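# Loop the blue air tube and plug its end into its coupling

## Task

Curve the blue air tube around until its loose end reaches the coupling fitted on the tube's opposite end, then push that loose end deep into the coupling.

## Robot and tools

Robot: two seven-joint arms, left_arm and right_arm, each ending in a two-finger parallel gripper. The scene frame has its origin at table-top height midway between the nominal bases, +x pointing out over the table, +z up, and left_arm on the +y side (arm names do not match image sides). Calibrated bases: left_arm at (-0.025, +0.324, 0) m, quat_wxyz (+1.000, 0, 0, -0.019); right_arm at (+0.030, -0.337, 0) m, quat_wxyz (+1.000, 0, 0, -0.005). Both bases have +z up. Every hand pose, velocity and target an arm reports or receives is in that arm's own base frame. Fixed cameras and the table use the scene frame.

Gripper geometry: fingers extend along the gripper's +z and close along its y. end_effector_position is the spot between the pads when shut; fingertips lie about 19 mm past it when closed, 6 mm when fully open. A block on the wrist juts about 10 cm toward the gripper's +x.

The row: every motion command is built from rows of 18 numbers, each in [-1, 1]. Order: left dx, dy, dz, rx, ry, rz, left gripper position, force_limit, speed, then the same nine for the right arm. Always give all 18, even when one arm stays idle. dx, dy, dz, rx, ry, rz are an offset, not a pose: they are measured from that arm's Hand target as it was when the action or move began, along that arm's base axes, and the turn is about the Hand target's position. 1.0 equals 0.6 m or 180 degrees; rx, ry, rz form a single rotation vector. Translations longer than 1.0 get scaled down along their direction. Sending the same offset again moves the arm further. All zeros for an arm's six pose numbers re-requests its current Hand target.

Gripper numbers are absolute settings. position: +1 fully open (85 mm), about -0.8 pads touching, -1 close until blocked. force_limit and speed shape the grip (higher is firmer; speed -1 about 20 mm/s, 0 about 85, +1 about 150). Both start at +1. To keep a gripper unchanged, resend its previous three numbers; a 0 is a real command. Force_limit and speed changes only apply after a position change of at least 0.01. To grip, send -1 and confirm object_status is 2. object_status: 0 moving, 1 blocked while opening, 2 blocked while closing, 3 reached requested opening or pads met. position_measured is in counts: 3 open, about 78 = 60 mm, 130 = 40 mm, 180 = 20 mm, 230 = pads meeting.

Tools:
execute_actions(actions, cameras): actions is a list of actions; each action is a table of up to 15 rows, one row per 1/30 s step, with the last row held to fill 15 steps. Each row's offsets count from the action's starting Hand target, not from the previous row. An empty list just reports state and images.
move(target, speed, blend, blocking, cameras): target is one 18-number row or a list of up to 15 rows; every row's offsets count from the Hand targets at the move's start. The gripper travels straight to each. speed is metres per second, 0.002 to 1 (default 0.25), one value or one per target; turning is capped at twice that in rad/s. blend (m) rounds corners in a list. blocking=false returns after about 0.5 s while motion continues. The move stops after 10 s of path. Finger changes on the first target are sent immediately; on later targets they are sent on arrival, with the arms pausing. The result adds a move: line such as done, off_target, moving, held or fault, plus limits (paced = clipped pose, held = steps withheld). Unnamed arms finished within 3 mm and 2 degrees. Paths do not avoid obstacles; faster moves lag, stray and hit harder.
wait(seconds 0 to 10, cameras): lets time pass with commands held; a running move continues.
stop(cameras): brakes a running move; fingers continue.
zoom_image(camera, region [x0, y0, x1, y1], max 504x504 px): enlarges part of the latest image of cam_high, cam_table, cam_left_wrist or cam_right_wrist (all 672x504).
clear_fault(arm): clears a reported torque fault on left_arm or right_arm.
finished_scene(scene): ends the current scene, given its number; irreversible.

Control details: each step the commanded pose is clipped to 70 mm and 16 degrees from the measured pose, so one action may fall short. Hand target in the result is the last commanded pose after clipping; the gripper often rests short of it, and only a new command (even zeros) pursues it again. To stop pressing on something, command the target back past the gripper. The simulation keeps running while you deliberate; a running move continues meanwhile.

Hazards: a joint reaching its contact-torque limit (waist 42.7, shoulder 42.9, upper arm roll 27.3, elbow 27.3, forearm roll 27.3, wrist pitch 14.7, wrist roll 15.3 N m) or a motor saturated for 1 s causes a torque fault stopping that arm until clear_fault. Motors heat when holding loads, stretched or straining; MOTOR HOT appears at 65 °C and at 80 °C the arm brakes for 30 to 60 s. A clearance check blocks arms getting too close, but contact can still happen; hard contact between arms, or one gripper closing on the other's fingers, can fail the task. Avoid dropping the tube, releasing it while moving, slamming, shoving hard, twisting or pulling hard on a grip, and squeezing hard on something still resting on the table. Nothing may end up off the table. Large gripper turns can swing the elbow. Loose objects may occasionally be nudged by outside pushes.

Each tool is called after ">>>" by a JSON object that holds its "name" and its "arguments".

## Session

>>> {"name": "execute_actions", "arguments": {"actions": []}}

Scene clock: 0.00 s.
left_arm: end_effector_position=(+0.2223, -0.0808, +0.1290) position_measured=3 object_status=3 end_effector_quat_wxyz=(-0.180, +0.874, +0.364, +0.266) | right_arm: end_effector_position=(+0.5012, +0.4854, +0.3105) position_measured=3 object_status=3 end_effector_quat_wxyz=(+0.027, +0.899, -0.183, +0.397)
Joint positions: left_arm=[-0.702 -0.608 -0.221 0.214 0.568 1.091 1.927] | right_arm=[0.892 0.564 0.156 1.899 -0.933 1.226 -0.657]
Joint velocities: within noise
Joint torques (N m): no reading
Hand target: left_arm +0.2223, -0.0808, +0.1290; -0.180, +0.874, +0.364, +0.266 | right_arm +0.5012, +0.4854, +0.3105; +0.027, +0.899, -0.183, +0.397
Tool commands: left_gripper/position=+1.0 left_gripper/force_limit=+1.0 left_gripper/speed=+1.0 right_gripper/position=+1.0 right_gripper/force_limit=+1.0 right_gripper/speed=+1.0

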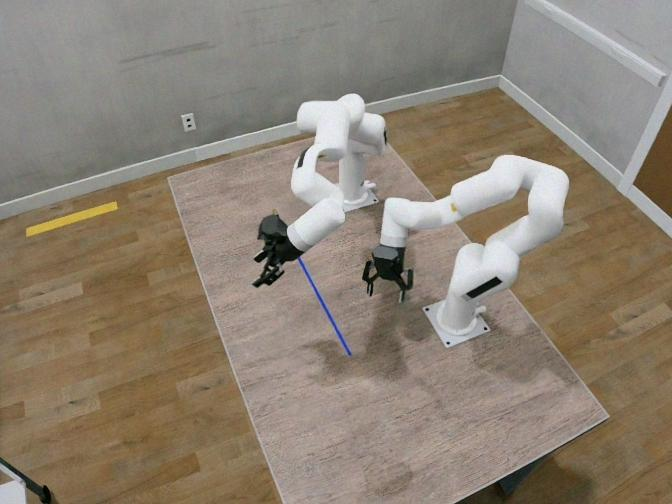

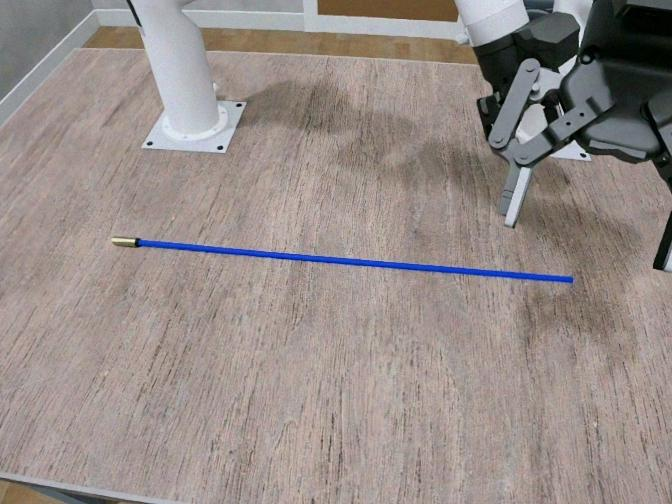

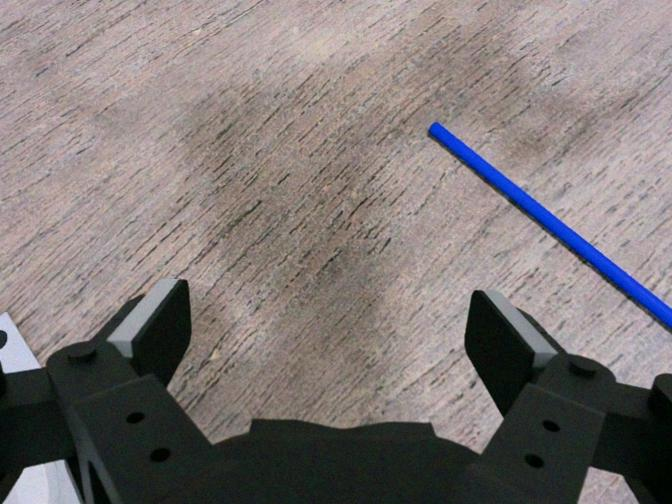

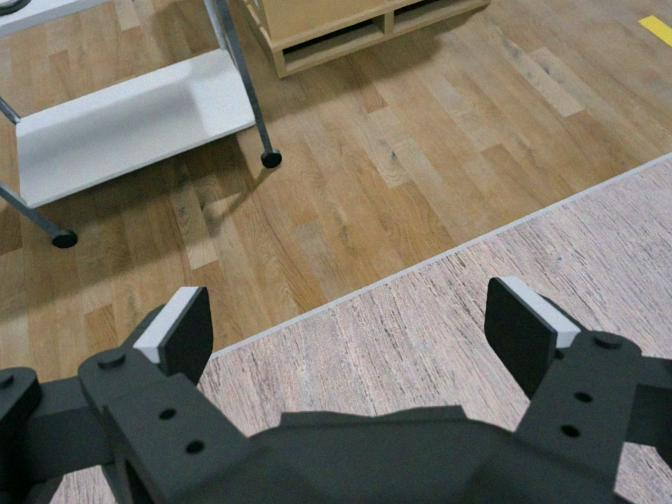

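>>> {"name": "move", "arguments": {"target": [[0.229,-0.05,0.202,0.0499,0.2587,-0.7182,1,1,1,-0.367,-0.675,-0.1,-0.2008,0.2301,0.5875,1,1,1]], "speed": 0.35}}

Scene clock: 116.87 s.
left_arm: end_effector_position=(+0.3597, -0.1108, +0.2502) position_measured=3 object_status=3 end_effector_quat_wxyz=(+0.000, +0.707, -0.707, +0.000) | right_arm: end_effector_position=(+0.2810, +0.0804, +0.2505) position_measured=3 object_status=3 end_effector_quat_wxyz=(+0.000, +0.707, +0.707, +0.000)
Joint positions: left_arm=[-1.372 -0.578 0.888 0.876 0.456 1.296 4.794] | right_arm=[0.717 -0.689 -0.348 0.632 -0.227 1.299 -3.421]
Joint velocities: within noise
Joint torques (N m): left_arm=[-6.7 3.55 -7.85 20.62 -5.49 -0.8 0.96] | right_arm=[-5.83 -7.56 2.14 8.82 -4.18 -0.58 -1.64]
Hand target: left_arm +0.3597, -0.1108, +0.2502; +0.000, +0.707, -0.707, +0.000 | right_arm +0.2810, +0.0804, +0.2505; +0.000, +0.707, +0.707, +0.000
Off the commanded pose: left_arm 0.000 m, 0 deg | right_arm 0.000 m, 0 deg.
move: done

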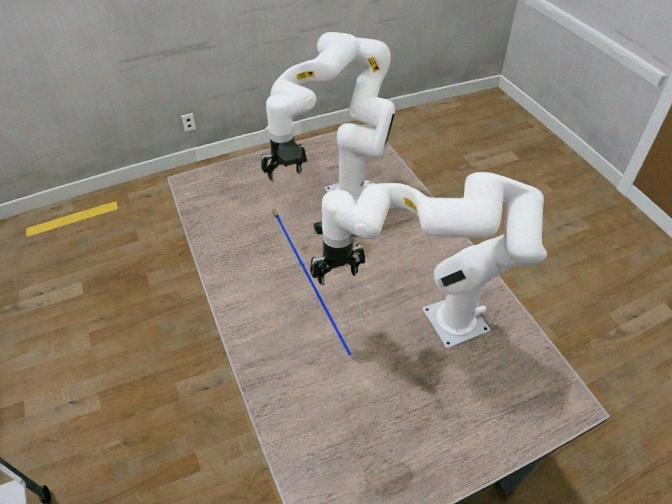

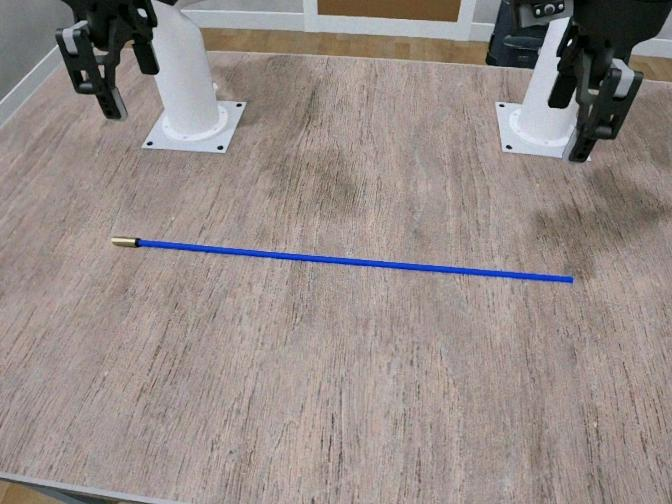

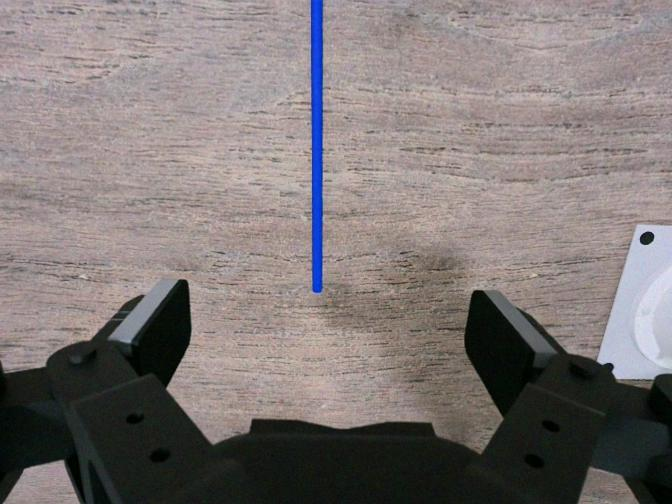

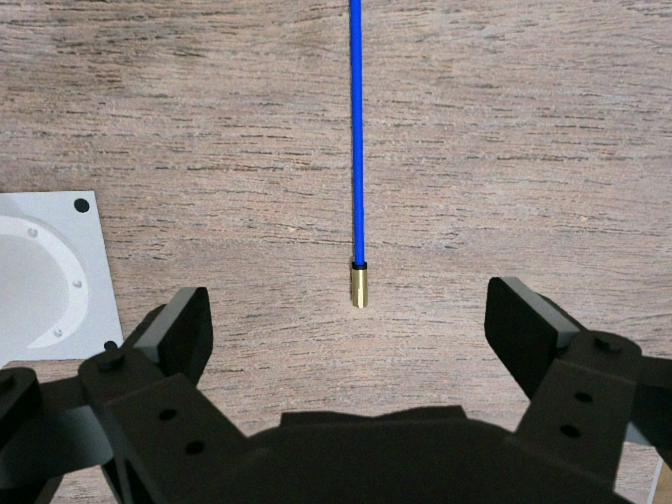

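>>> {"name": "move", "arguments": {"target": [0,0,-0.2,0,0,0,1,1,1,0,0,-0.2,0,0,0,1,1,1]}}

>>> {"name": "zoom_image", "arguments": {"camera": "cam_right_wrist", "region": [200, 150, 500, 400]}}

>>> {"name": "zoom_image", "arguments": {"camera": "cam_left_wrist", "region": [180, 150, 480, 400]}}

Scene clock: 134.47 s.
left_arm: end_effector_position=(+0.3596, -0.1108, +0.1303) position_measured=3 object_status=3 end_effector_quat_wxyz=(+0.000, +0.707, -0.707, +0.000) | right_arm: end_effector_position=(+0.2810, +0.0803, +0.1305) position_measured=3 object_status=3 end_effector_quat_wxyz=(+0.000, +0.707, +0.707, +0.000)
Joint positions: left_arm=[-1.462 -0.427 1.138 0.652 0.498 0.904 4.812] | right_arm=[0.708 -0.544 -0.442 0.371 -0.289 0.892 -3.42]
Joint velocities: within noise
Joint torques (N m): left_arm=[-7.04 3.74 -5.66 19.2 -5.53 -2.91 0.79] | right_arm=[5.52 0.27 1.38 8.09 4.72 -2.06 -1.75]
Hand target: left_arm +0.3597, -0.1108, +0.1302; +0.000, +0.707, -0.707, +0.000 | right_arm +0.2810, +0.0804, +0.1305; +0.000, +0.707, +0.707, +0.000
Off the commanded pose: left_arm 0.000 m, 0 deg | right_arm 0.000 m, 0 deg.
move: done

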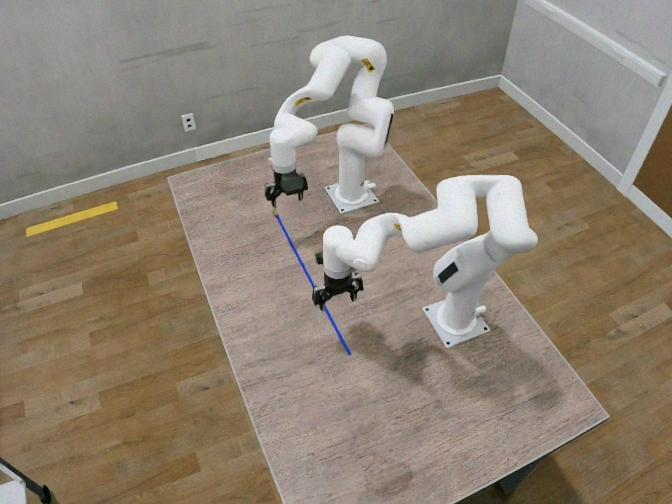

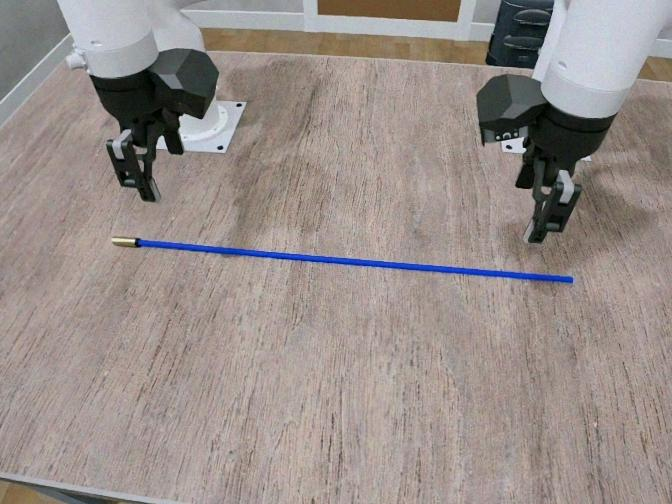

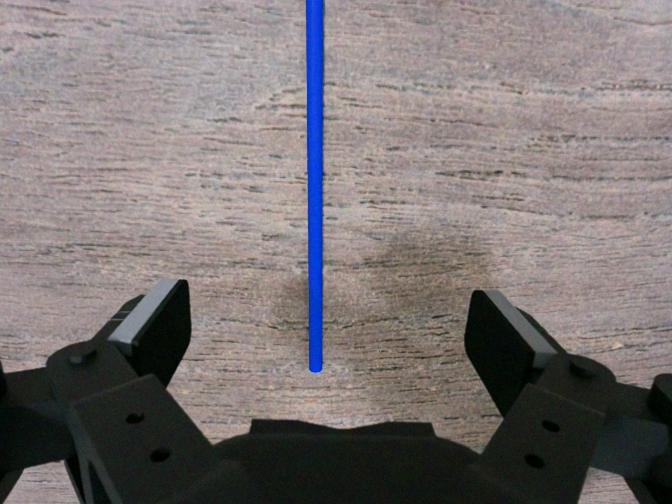

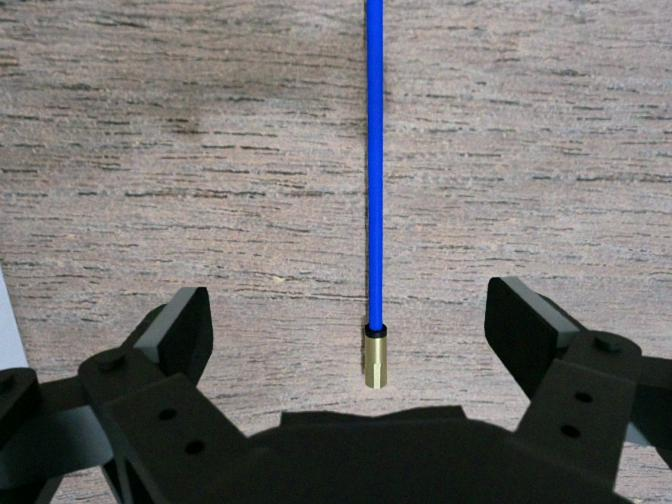

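Scaled by 1.680 from the camera's 672x504 image, which has a finer 960x720 frame.

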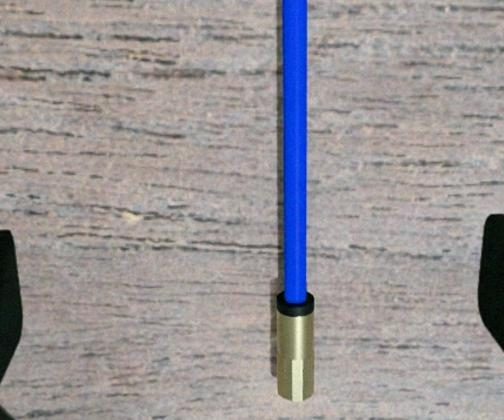

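Scaled by 1.680 from the camera's 672x504 image, which has a finer 960x720 frame.

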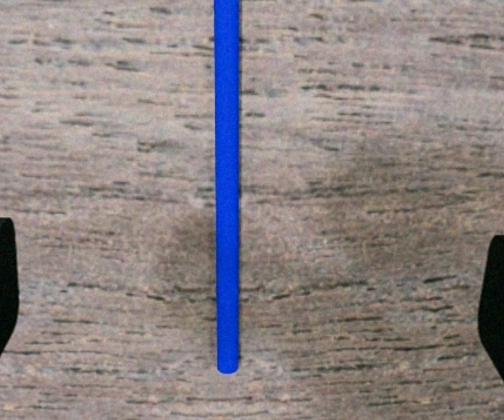

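>>> {"name": "move", "arguments": {"target": [[0.0083,0,0,0,0,0,1,1,1,0.0333,-0.0967,0,0,0,0,1,1,1],[0.0083,0,-0.1333,0,0,0,1,1,1,0.0333,-0.0967,-0.1333,0,0,0,1,1,1]]}}

>>> {"name": "zoom_image", "arguments": {"camera": "cam_table", "region": [60, 120, 260, 270]}}

>>> {"name": "zoom_image", "arguments": {"camera": "cam_table", "region": [430, 170, 630, 320]}}

>>> {"name": "zoom_image", "arguments": {"camera": "cam_right_wrist", "region": [200, 200, 500, 425]}}

Scene clock: 189.17 s.
left_arm: end_effector_position=(+0.3646, -0.1108, +0.0503) position_measured=3 object_status=3 end_effector_quat_wxyz=(+0.000, +0.707, -0.707, +0.000) | right_arm: end_effector_position=(+0.3010, +0.0223, +0.0505) position_measured=3 object_status=3 end_effector_quat_wxyz=(+0.000, +0.707, +0.707, +0.000)
Joint positions: left_arm=[-2.072 -0.157 1.807 0.582 0.288 0.563 4.991] | right_arm=[0.68 -0.261 -0.67 0.312 -0.317 0.541 -3.627]
Joint velocities: within noise
Joint torques (N m): left_arm=[-7.2 0.66 -1 17.55 4.9 -0.5 -0.99] | right_arm=[5.49 -1.13 0.46 9.57 4.53 -2.01 -1.69]
Hand target: left_arm +0.3646, -0.1108, +0.0503; +0.000, +0.707, -0.707, +0.000 | right_arm +0.3010, +0.0223, +0.0505; +0.000, +0.707, +0.707, +0.000
Off the commanded pose: left_arm 0.000 m, 0 deg | right_arm 0.000 m, 0 deg.
move: done

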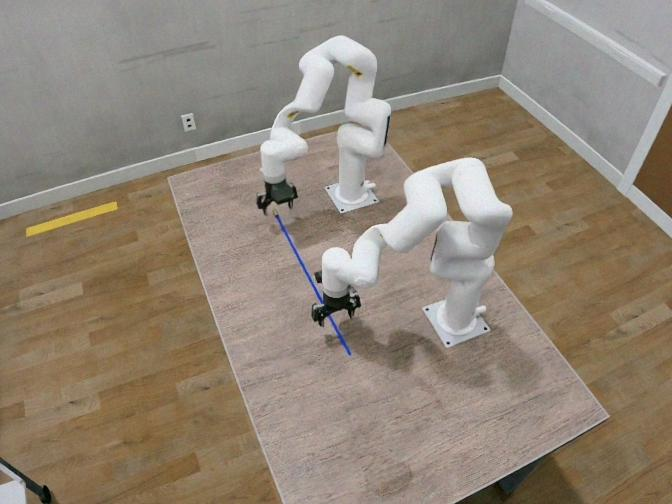

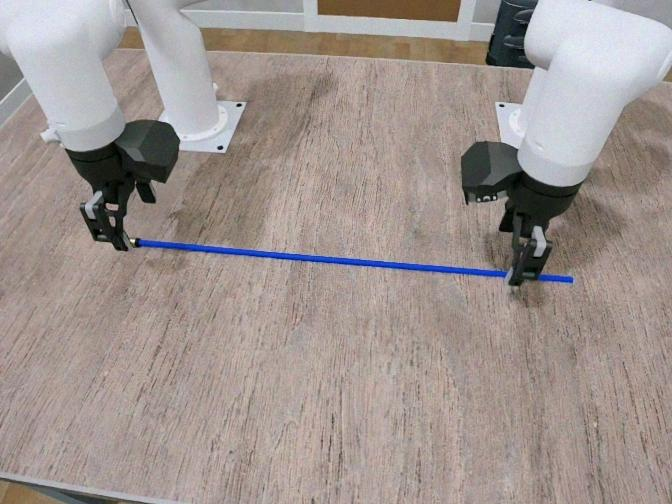

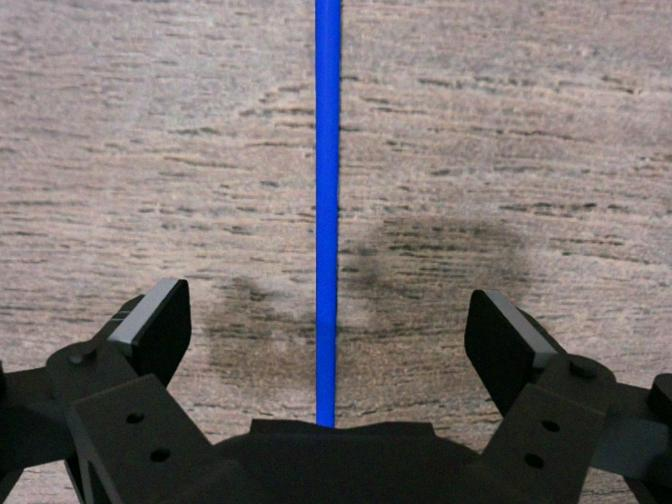

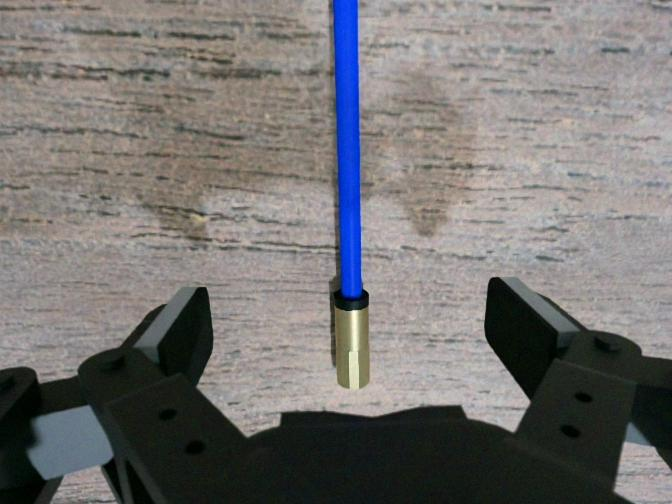

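Scaled by 2.520 from the camera's 672x504 image, which has a finer 960x720 frame.

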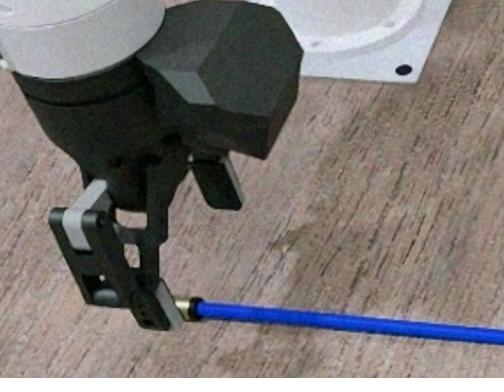

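Scaled by 2.520 from the camera's 672x504 image, which has a finer 960x720 frame.

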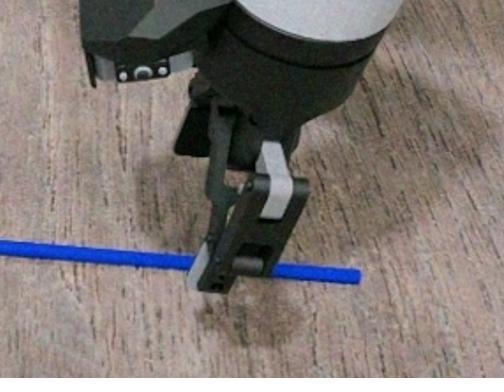

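Scaled by 1.680 from the camera's 672x504 image, which has a finer 960x720 frame.

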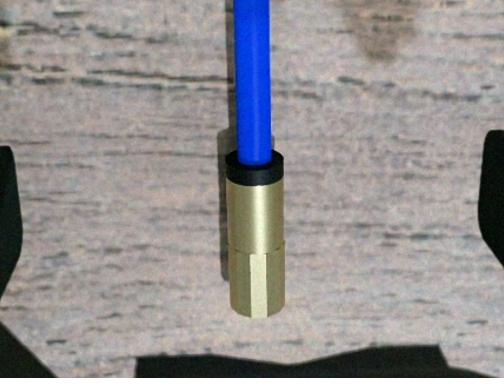

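>>> {"name": "move", "arguments": {"target": [-0.002,0.0517,0.0333,0.0444,0,0.0121,-0.165,-0.3,-0.5,0.0092,-0.0617,0.0333,-0.0444,0,0.0032,-0.165,-0.3,-0.5]}}

>>> {"name": "zoom_image", "arguments": {"camera": "cam_table", "region": [60, 120, 260, 270]}}

>>> {"name": "zoom_image", "arguments": {"camera": "cam_table", "region": [430, 170, 630, 320]}}

Scene clock: 344.07 s.
left_arm: end_effector_position=(+0.3634, -0.0798, +0.0702) position_measured=150 object_status=0 end_effector_quat_wxyz=(-0.049, +0.719, -0.692, -0.049) | right_arm: end_effector_position=(+0.3065, -0.0147, +0.0705) position_measured=150 object_status=0 end_effector_quat_wxyz=(+0.049, +0.702, +0.709, -0.050)
Joint positions: left_arm=[-2.075 0.115 1.79 0.589 0.034 0.655 5.15] | right_arm=[0.585 -0.306 -0.604 0.356 -0.512 0.676 -3.522]
Joint velocities: within noise
Joint torques (N m): left_arm=[-7.02 7.8 4.82 12.75 -5.59 -2.9 0.89] | right_arm=[-5.37 -10.42 4.26 10.19 -4.18 -0.36 1.27]
Hand target: left_arm +0.3634, -0.0798, +0.0702; -0.049, +0.719, -0.692, -0.049 | right_arm +0.3065, -0.0147, +0.0705; +0.049, +0.702, +0.709, -0.050
Off the commanded pose: left_arm 0.000 m, 0 deg | right_arm 0.000 m, 0 deg.
move: done

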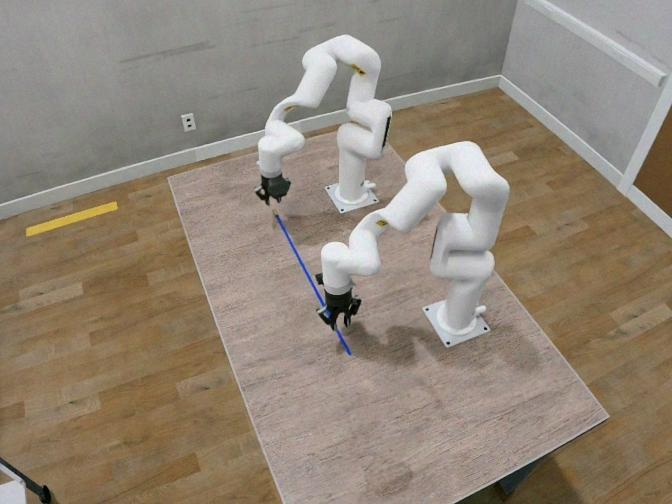

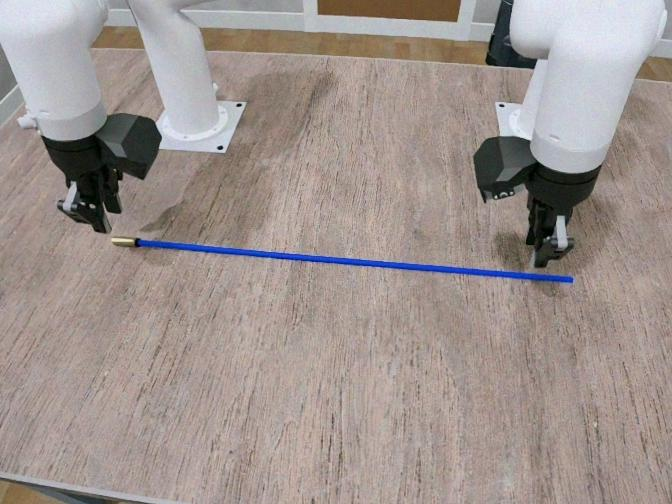

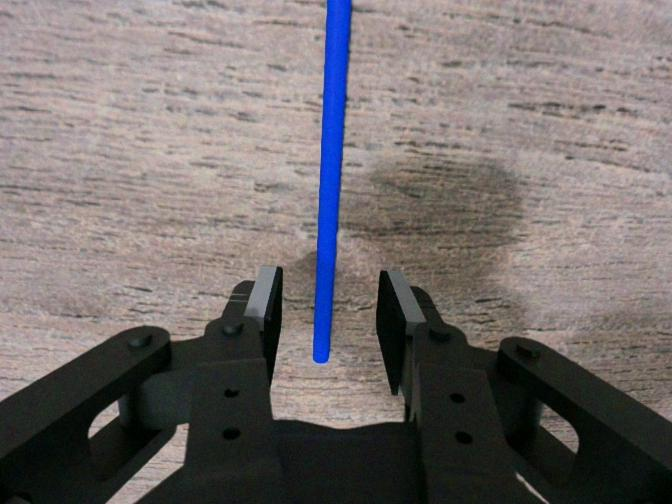

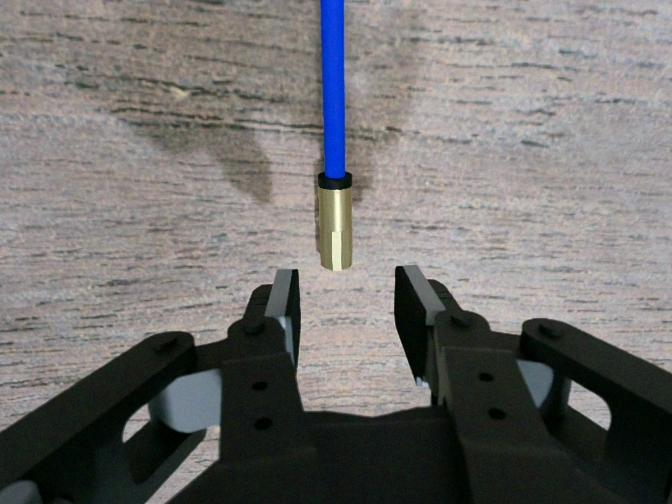

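Scaled by 2.520 from the camera's 672x504 image, which has a finer 960x720 frame.

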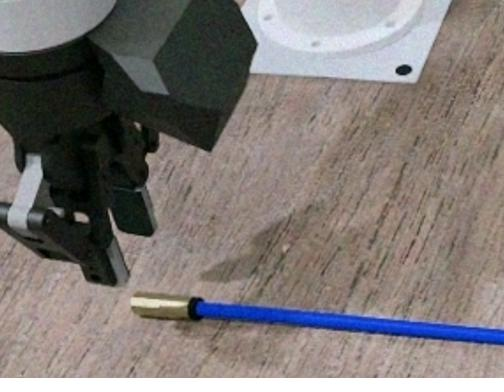

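Scaled by 2.520 from the camera's 672x504 image, which has a finer 960x720 frame.

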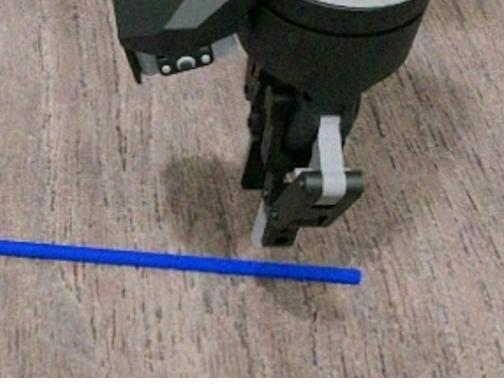

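>>> {"name": "move", "arguments": {"target": [0,0,-0.0583,0,0,-0.0167,-0.165,-0.3,-0.5,0,0,-0.0583,0,0,0,-0.165,-0.3,-0.5], "speed": 0.1}}

>>> {"name": "zoom_image", "arguments": {"camera": "cam_table", "region": [80, 190, 180, 265]}}

>>> {"name": "zoom_image", "arguments": {"camera": "cam_table", "region": [490, 230, 590, 305]}}

Scene clock: 387.37 s.
left_arm: end_effector_position=(+0.3634, -0.0798, +0.0353) position_measured=150 object_status=3 end_effector_quat_wxyz=(-0.051, +0.700, -0.711, -0.048) | right_arm: end_effector_position=(+0.3065, -0.0147, +0.0355) position_measured=150 object_status=3 end_effector_quat_wxyz=(+0.049, +0.702, +0.709, -0.050)
Joint positions: left_arm=[-2.187 -0.22 1.953 0.597 0.601 0.631 4.774] | right_arm=[0.603 -0.155 -0.638 0.335 -0.493 0.507 -3.528]
Joint velocities: within noise
Joint torques (N m): left_arm=[-6.66 4.21 -2.25 16.62 4.83 -0.66 -1.16] | right_arm=[5.57 -2.23 -0.48 9.25 4.73 -1.98 -1.67]
Hand target: left_arm +0.3634, -0.0798, +0.0353; -0.051, +0.700, -0.711, -0.048 | right_arm +0.3065, -0.0147, +0.0355; +0.049, +0.702, +0.709, -0.050
Off the commanded pose: left_arm 0.000 m, 0 deg | right_arm 0.000 m, 0 deg.
move: done

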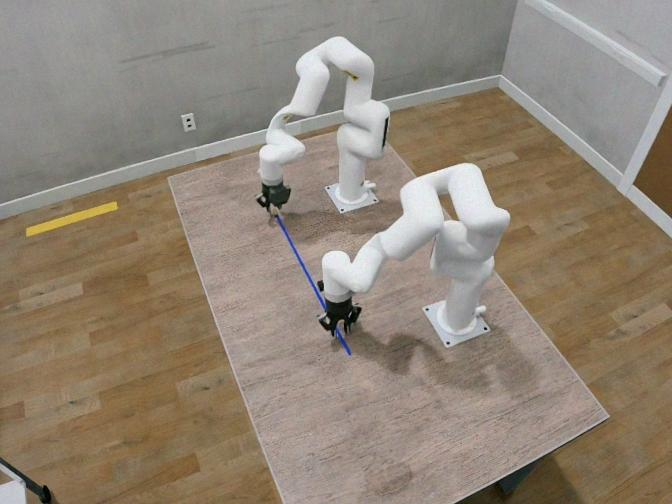

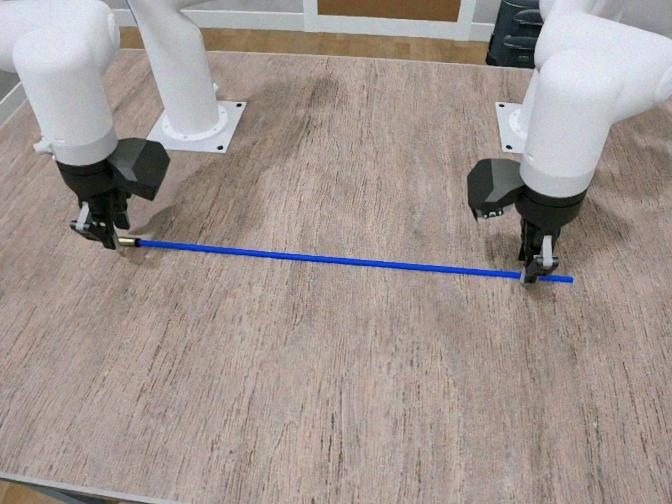

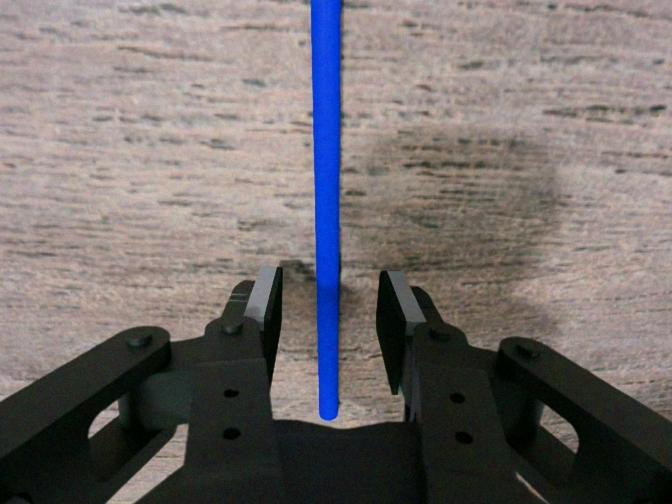

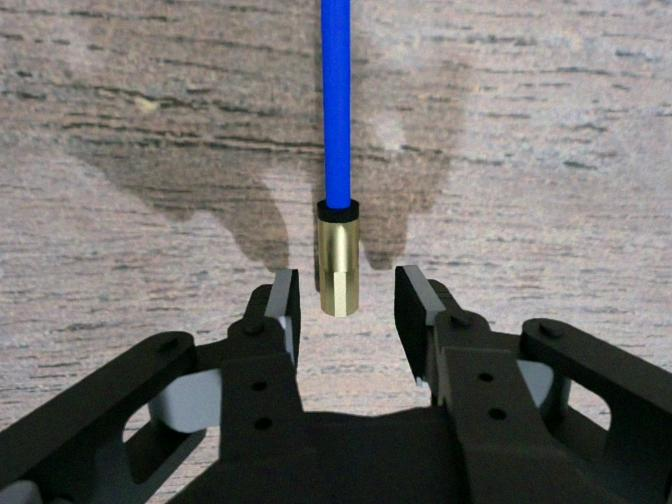

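Scaled by 5.040 from the camera's 672x504 image, which has a finer 960x720 frame.

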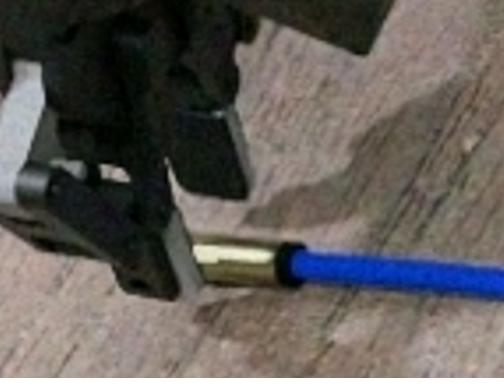

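Scaled by 5.040 from the camera's 672x504 image, which has a finer 960x720 frame.

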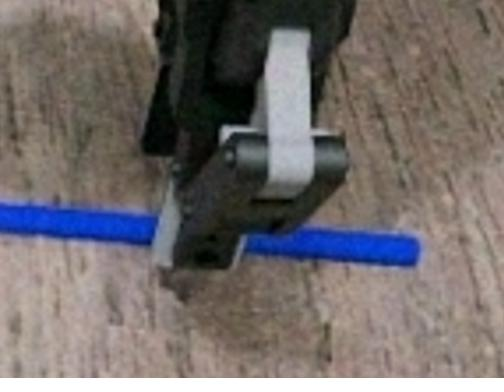

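>>> {"name": "move", "arguments": {"target": [0,-0.0167,-0.0172,0,0,0,-0.165,-0.3,-0.5,-0.0033,0.0083,-0.0172,0,0,0,-0.165,-0.3,-0.5], "speed": 0.05}}

>>> {"name": "zoom_image", "arguments": {"camera": "cam_table", "region": [80, 190, 180, 265]}}

>>> {"name": "zoom_image", "arguments": {"camera": "cam_table", "region": [490, 230, 590, 305]}}

Scene clock: 436.10 s.
left_arm: end_effector_position=(+0.3634, -0.0898, +0.0249) position_measured=150 object_status=3 end_effector_quat_wxyz=(-0.051, +0.700, -0.711, -0.048) | right_arm: end_effector_position=(+0.3045, -0.0097, +0.0252) position_measured=150 object_status=3 end_effector_quat_wxyz=(+0.049, +0.702, +0.709, -0.050)
Joint positions: left_arm=[-2.279 -0.282 2.029 0.616 0.69 0.637 4.683] | right_arm=[0.616 -0.111 -0.636 0.326 -0.48 0.459 -3.518]
Joint velocities: within noise
Joint torques (N m): left_arm=[-7.45 6.58 -3.25 16.08 4.96 -0.45 -0.94] | right_arm=[5.61 -2.31 2.9 5.55 4.9 -2.12 1.32]
Hand target: left_arm +0.3634, -0.0898, +0.0249; -0.051, +0.700, -0.711, -0.048 | right_arm +0.3045, -0.0097, +0.0252; +0.049, +0.702, +0.709, -0.050
Off the commanded pose: left_arm 0.000 m, 0 deg | right_arm 0.000 m, 0 deg.
move: done

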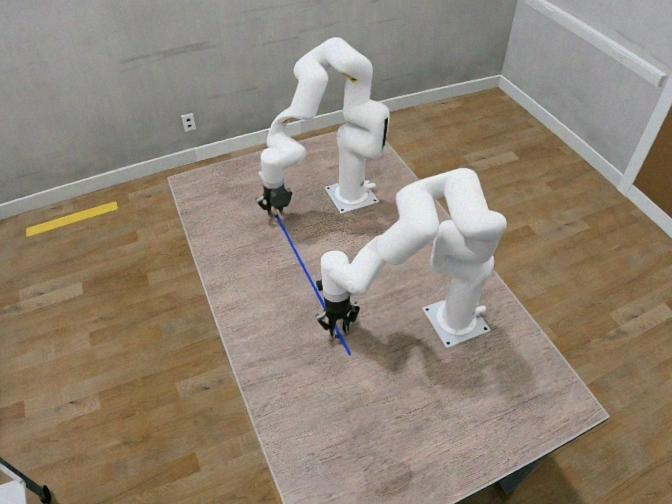

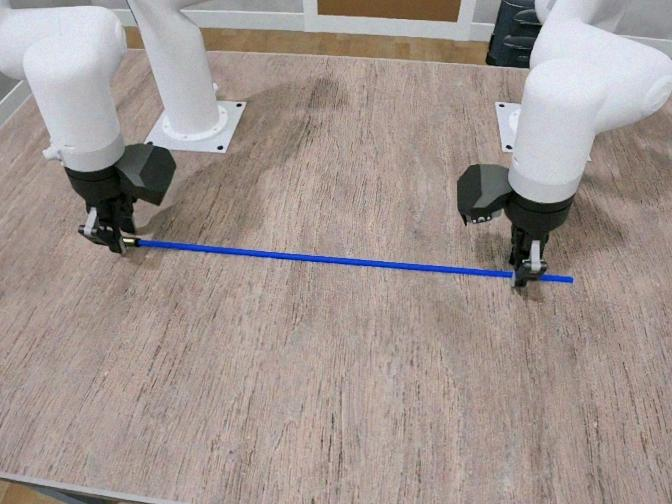

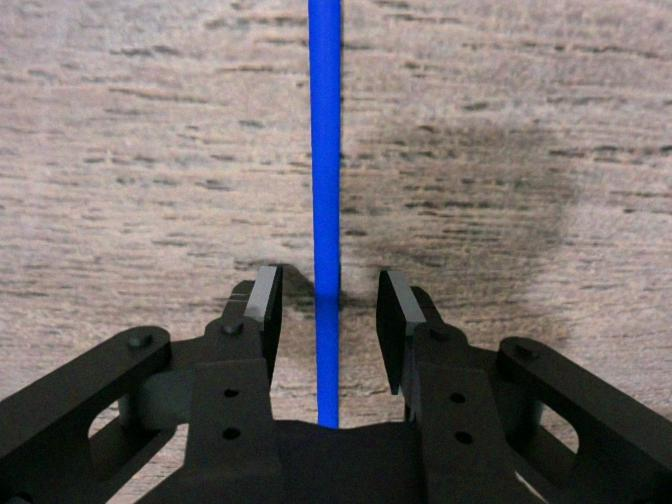

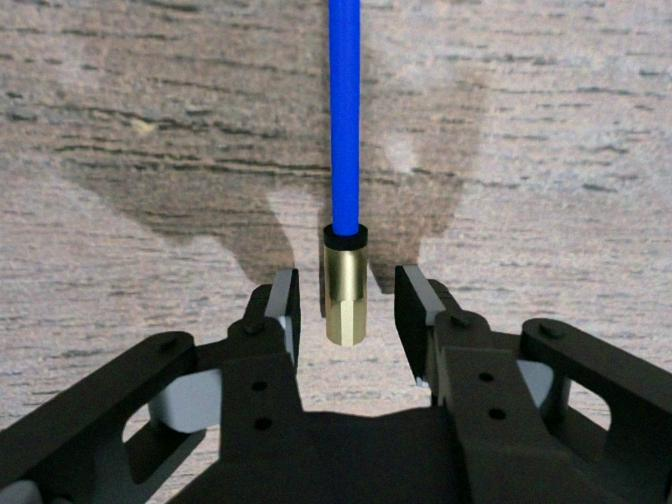

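Scaled by 5.040 from the camera's 672x504 image, which has a finer 960x720 frame.

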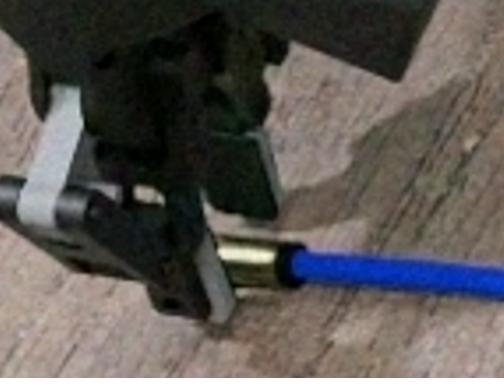

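Scaled by 5.040 from the camera's 672x504 image, which has a finer 960x720 frame.

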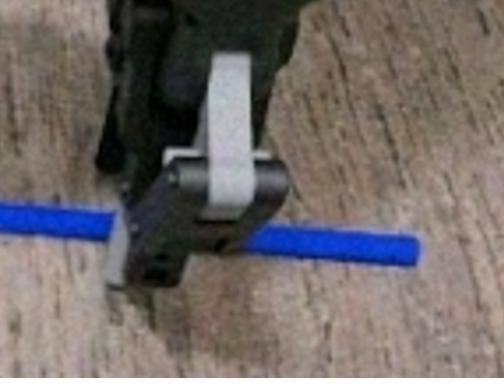

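>>> {"name": "move", "arguments": {"target": [[0,0,-0.011,0,0,0,-0.165,-0.3,-0.5,0,0,-0.011,0,0,0,-0.165,-0.3,-0.5]], "speed": 0.04}}

>>> {"name": "zoom_image", "arguments": {"camera": "cam_table", "region": [80, 190, 180, 265]}}

>>> {"name": "zoom_image", "arguments": {"camera": "cam_table", "region": [490, 230, 590, 305]}}

Scene clock: 452.77 s.
left_arm: end_effector_position=(+0.3637, -0.0898, +0.0186) position_measured=150 object_status=3 end_effector_quat_wxyz=(-0.051, +0.700, -0.711, -0.048) | right_arm: end_effector_position=(+0.3045, -0.0097, +0.0186) position_measured=150 object_status=3 end_effector_quat_wxyz=(+0.049, +0.702, +0.709, -0.050)
Joint positions: left_arm=[-2.312 -0.308 2.068 0.621 0.733 0.632 4.651] | right_arm=[0.62 -0.078 -0.639 0.324 -0.466 0.425 -3.525]
Joint velocities: within noise
Joint torques (N m): left_arm=[-7.79 -18.89 11.66 -10.12 6.73 -4.24 -1.17] | right_arm=[5.88 1.46 -1.29 4.41 4.98 -2.08 -1.8]
Hand target: left_arm +0.3634, -0.0898, +0.0183; -0.051, +0.700, -0.711, -0.048 | right_arm +0.3045, -0.0097, +0.0186; +0.049, +0.702, +0.709, -0.050
Off the commanded pose: left_arm 0.000 m, 0 deg | right_arm 0.000 m, 0 deg.
move: done

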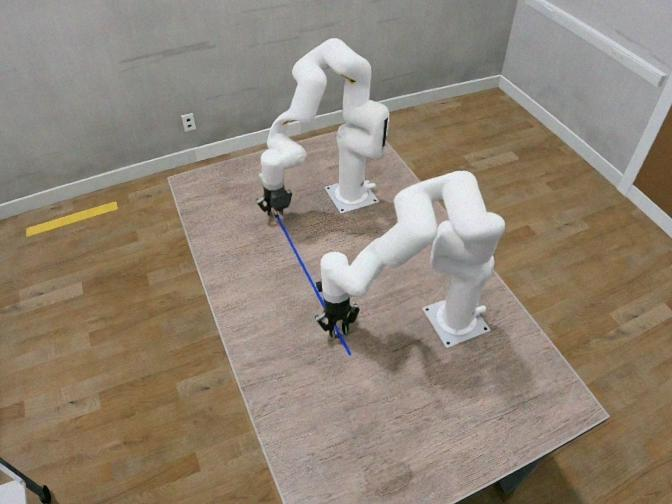

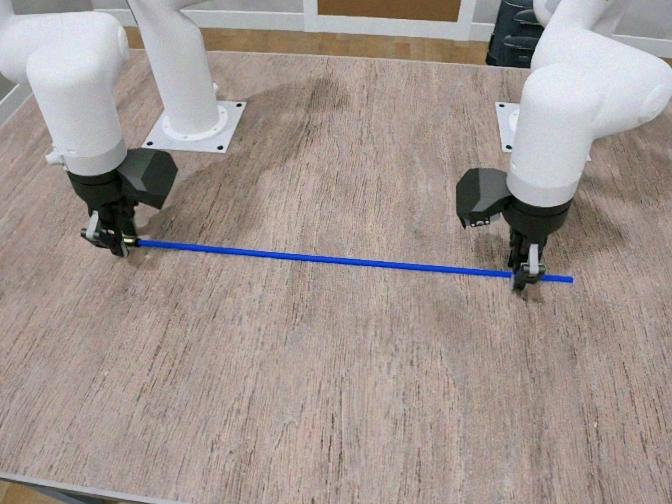

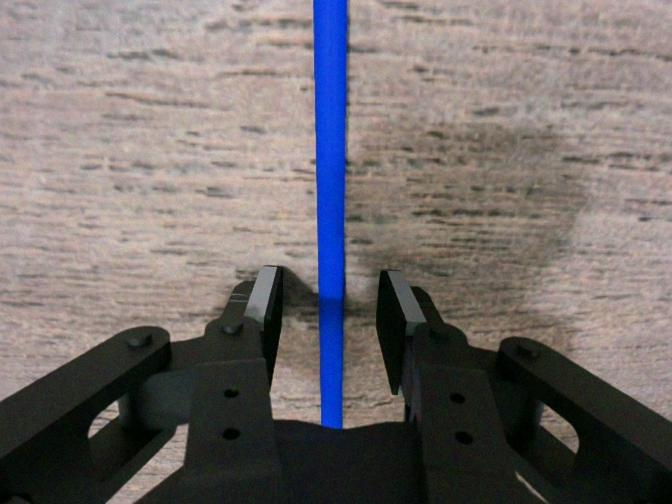

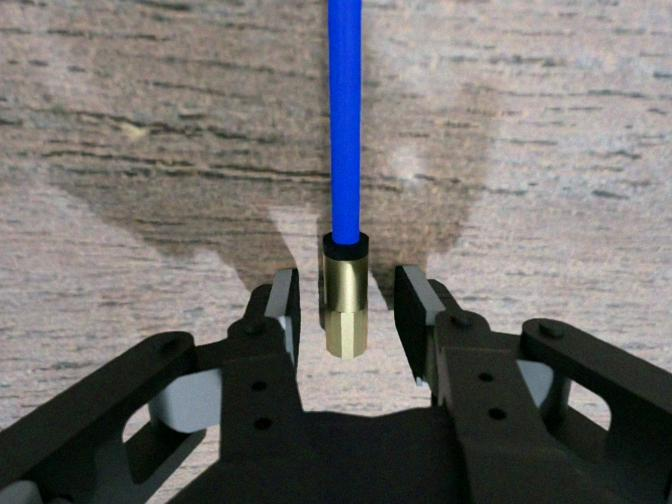

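Scaled by 5.040 from the camera's 672x504 image, which has a finer 960x720 frame.

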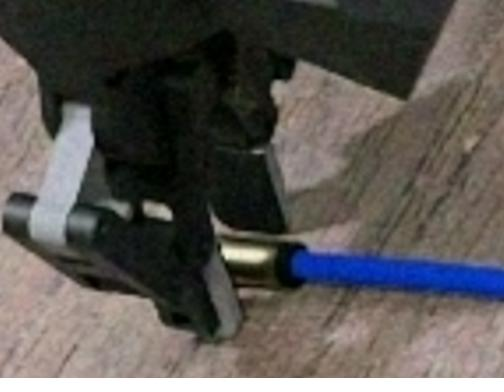

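Scaled by 5.040 from the camera's 672x504 image, which has a finer 960x720 frame.

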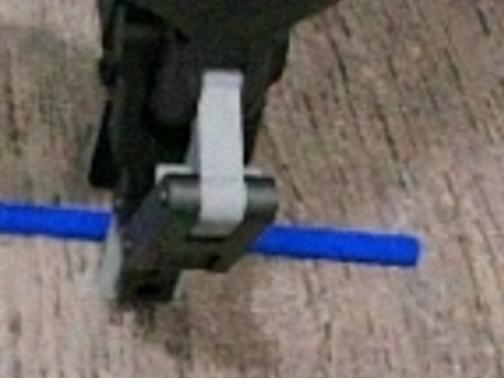

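>>> {"name": "move", "arguments": {"target": [[0,0,0.01,0,0,0,-0.165,-0.3,-0.5,0,0,0.0025,0,0,0,-0.165,-0.3,-0.5]], "speed": 0.04, "cameras": ["cam_table"]}}

>>> {"name": "zoom_image", "arguments": {"camera": "cam_table", "region": [490, 230, 590, 305]}}

Scene clock: 463.40 s.
left_arm: end_effector_position=(+0.3634, -0.0898, +0.0243) position_measured=150 object_status=3 end_effector_quat_wxyz=(-0.051, +0.700, -0.711, -0.048) | right_arm: end_effector_position=(+0.3045, -0.0097, +0.0200) position_measured=150 object_status=3 end_effector_quat_wxyz=(+0.049, +0.702, +0.709, -0.050)
Joint positions: left_arm=[-2.283 -0.284 2.033 0.616 0.694 0.636 4.68] | right_arm=[0.62 -0.086 -0.639 0.324 -0.47 0.433 -3.523]
Joint velocities: within noise
Joint torques (N m): left_arm=[7.84 17.11 -7.67 10.59 -5.6 -0.38 0.79] | right_arm=[-5.64 -11.93 1.57 8.79 -4.23 -0.41 1.26]
Hand target: left_arm +0.3634, -0.0898, +0.0243; -0.051, +0.700, -0.711, -0.048 | right_arm +0.3045, -0.0097, +0.0201; +0.049, +0.702, +0.709, -0.050
Off the commanded pose: left_arm 0.000 m, 0 deg | right_arm 0.000 m, 0 deg.
move: done
Images, in order (width x height): cam_table 672x504.

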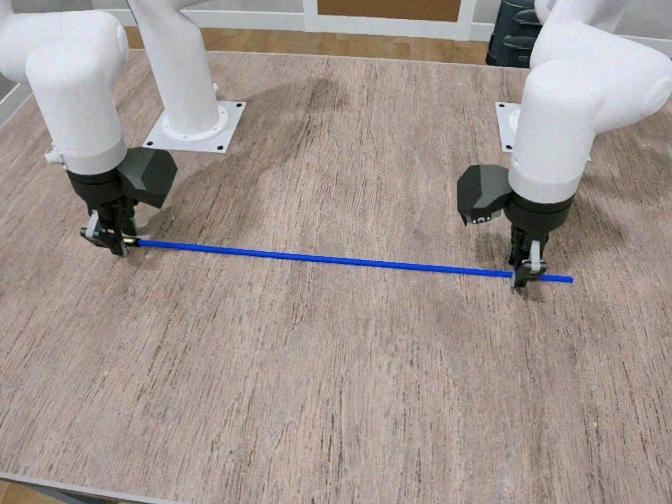

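Scaled by 5.040 from the camera's 672x504 image, which has a finer 960x720 frame.

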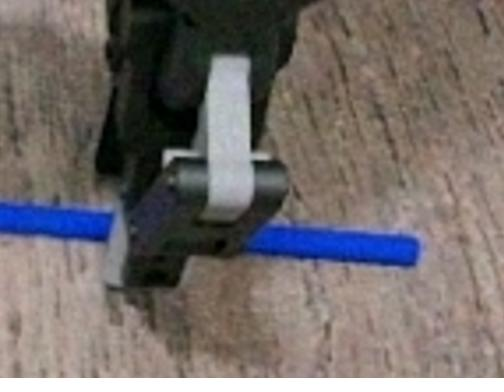

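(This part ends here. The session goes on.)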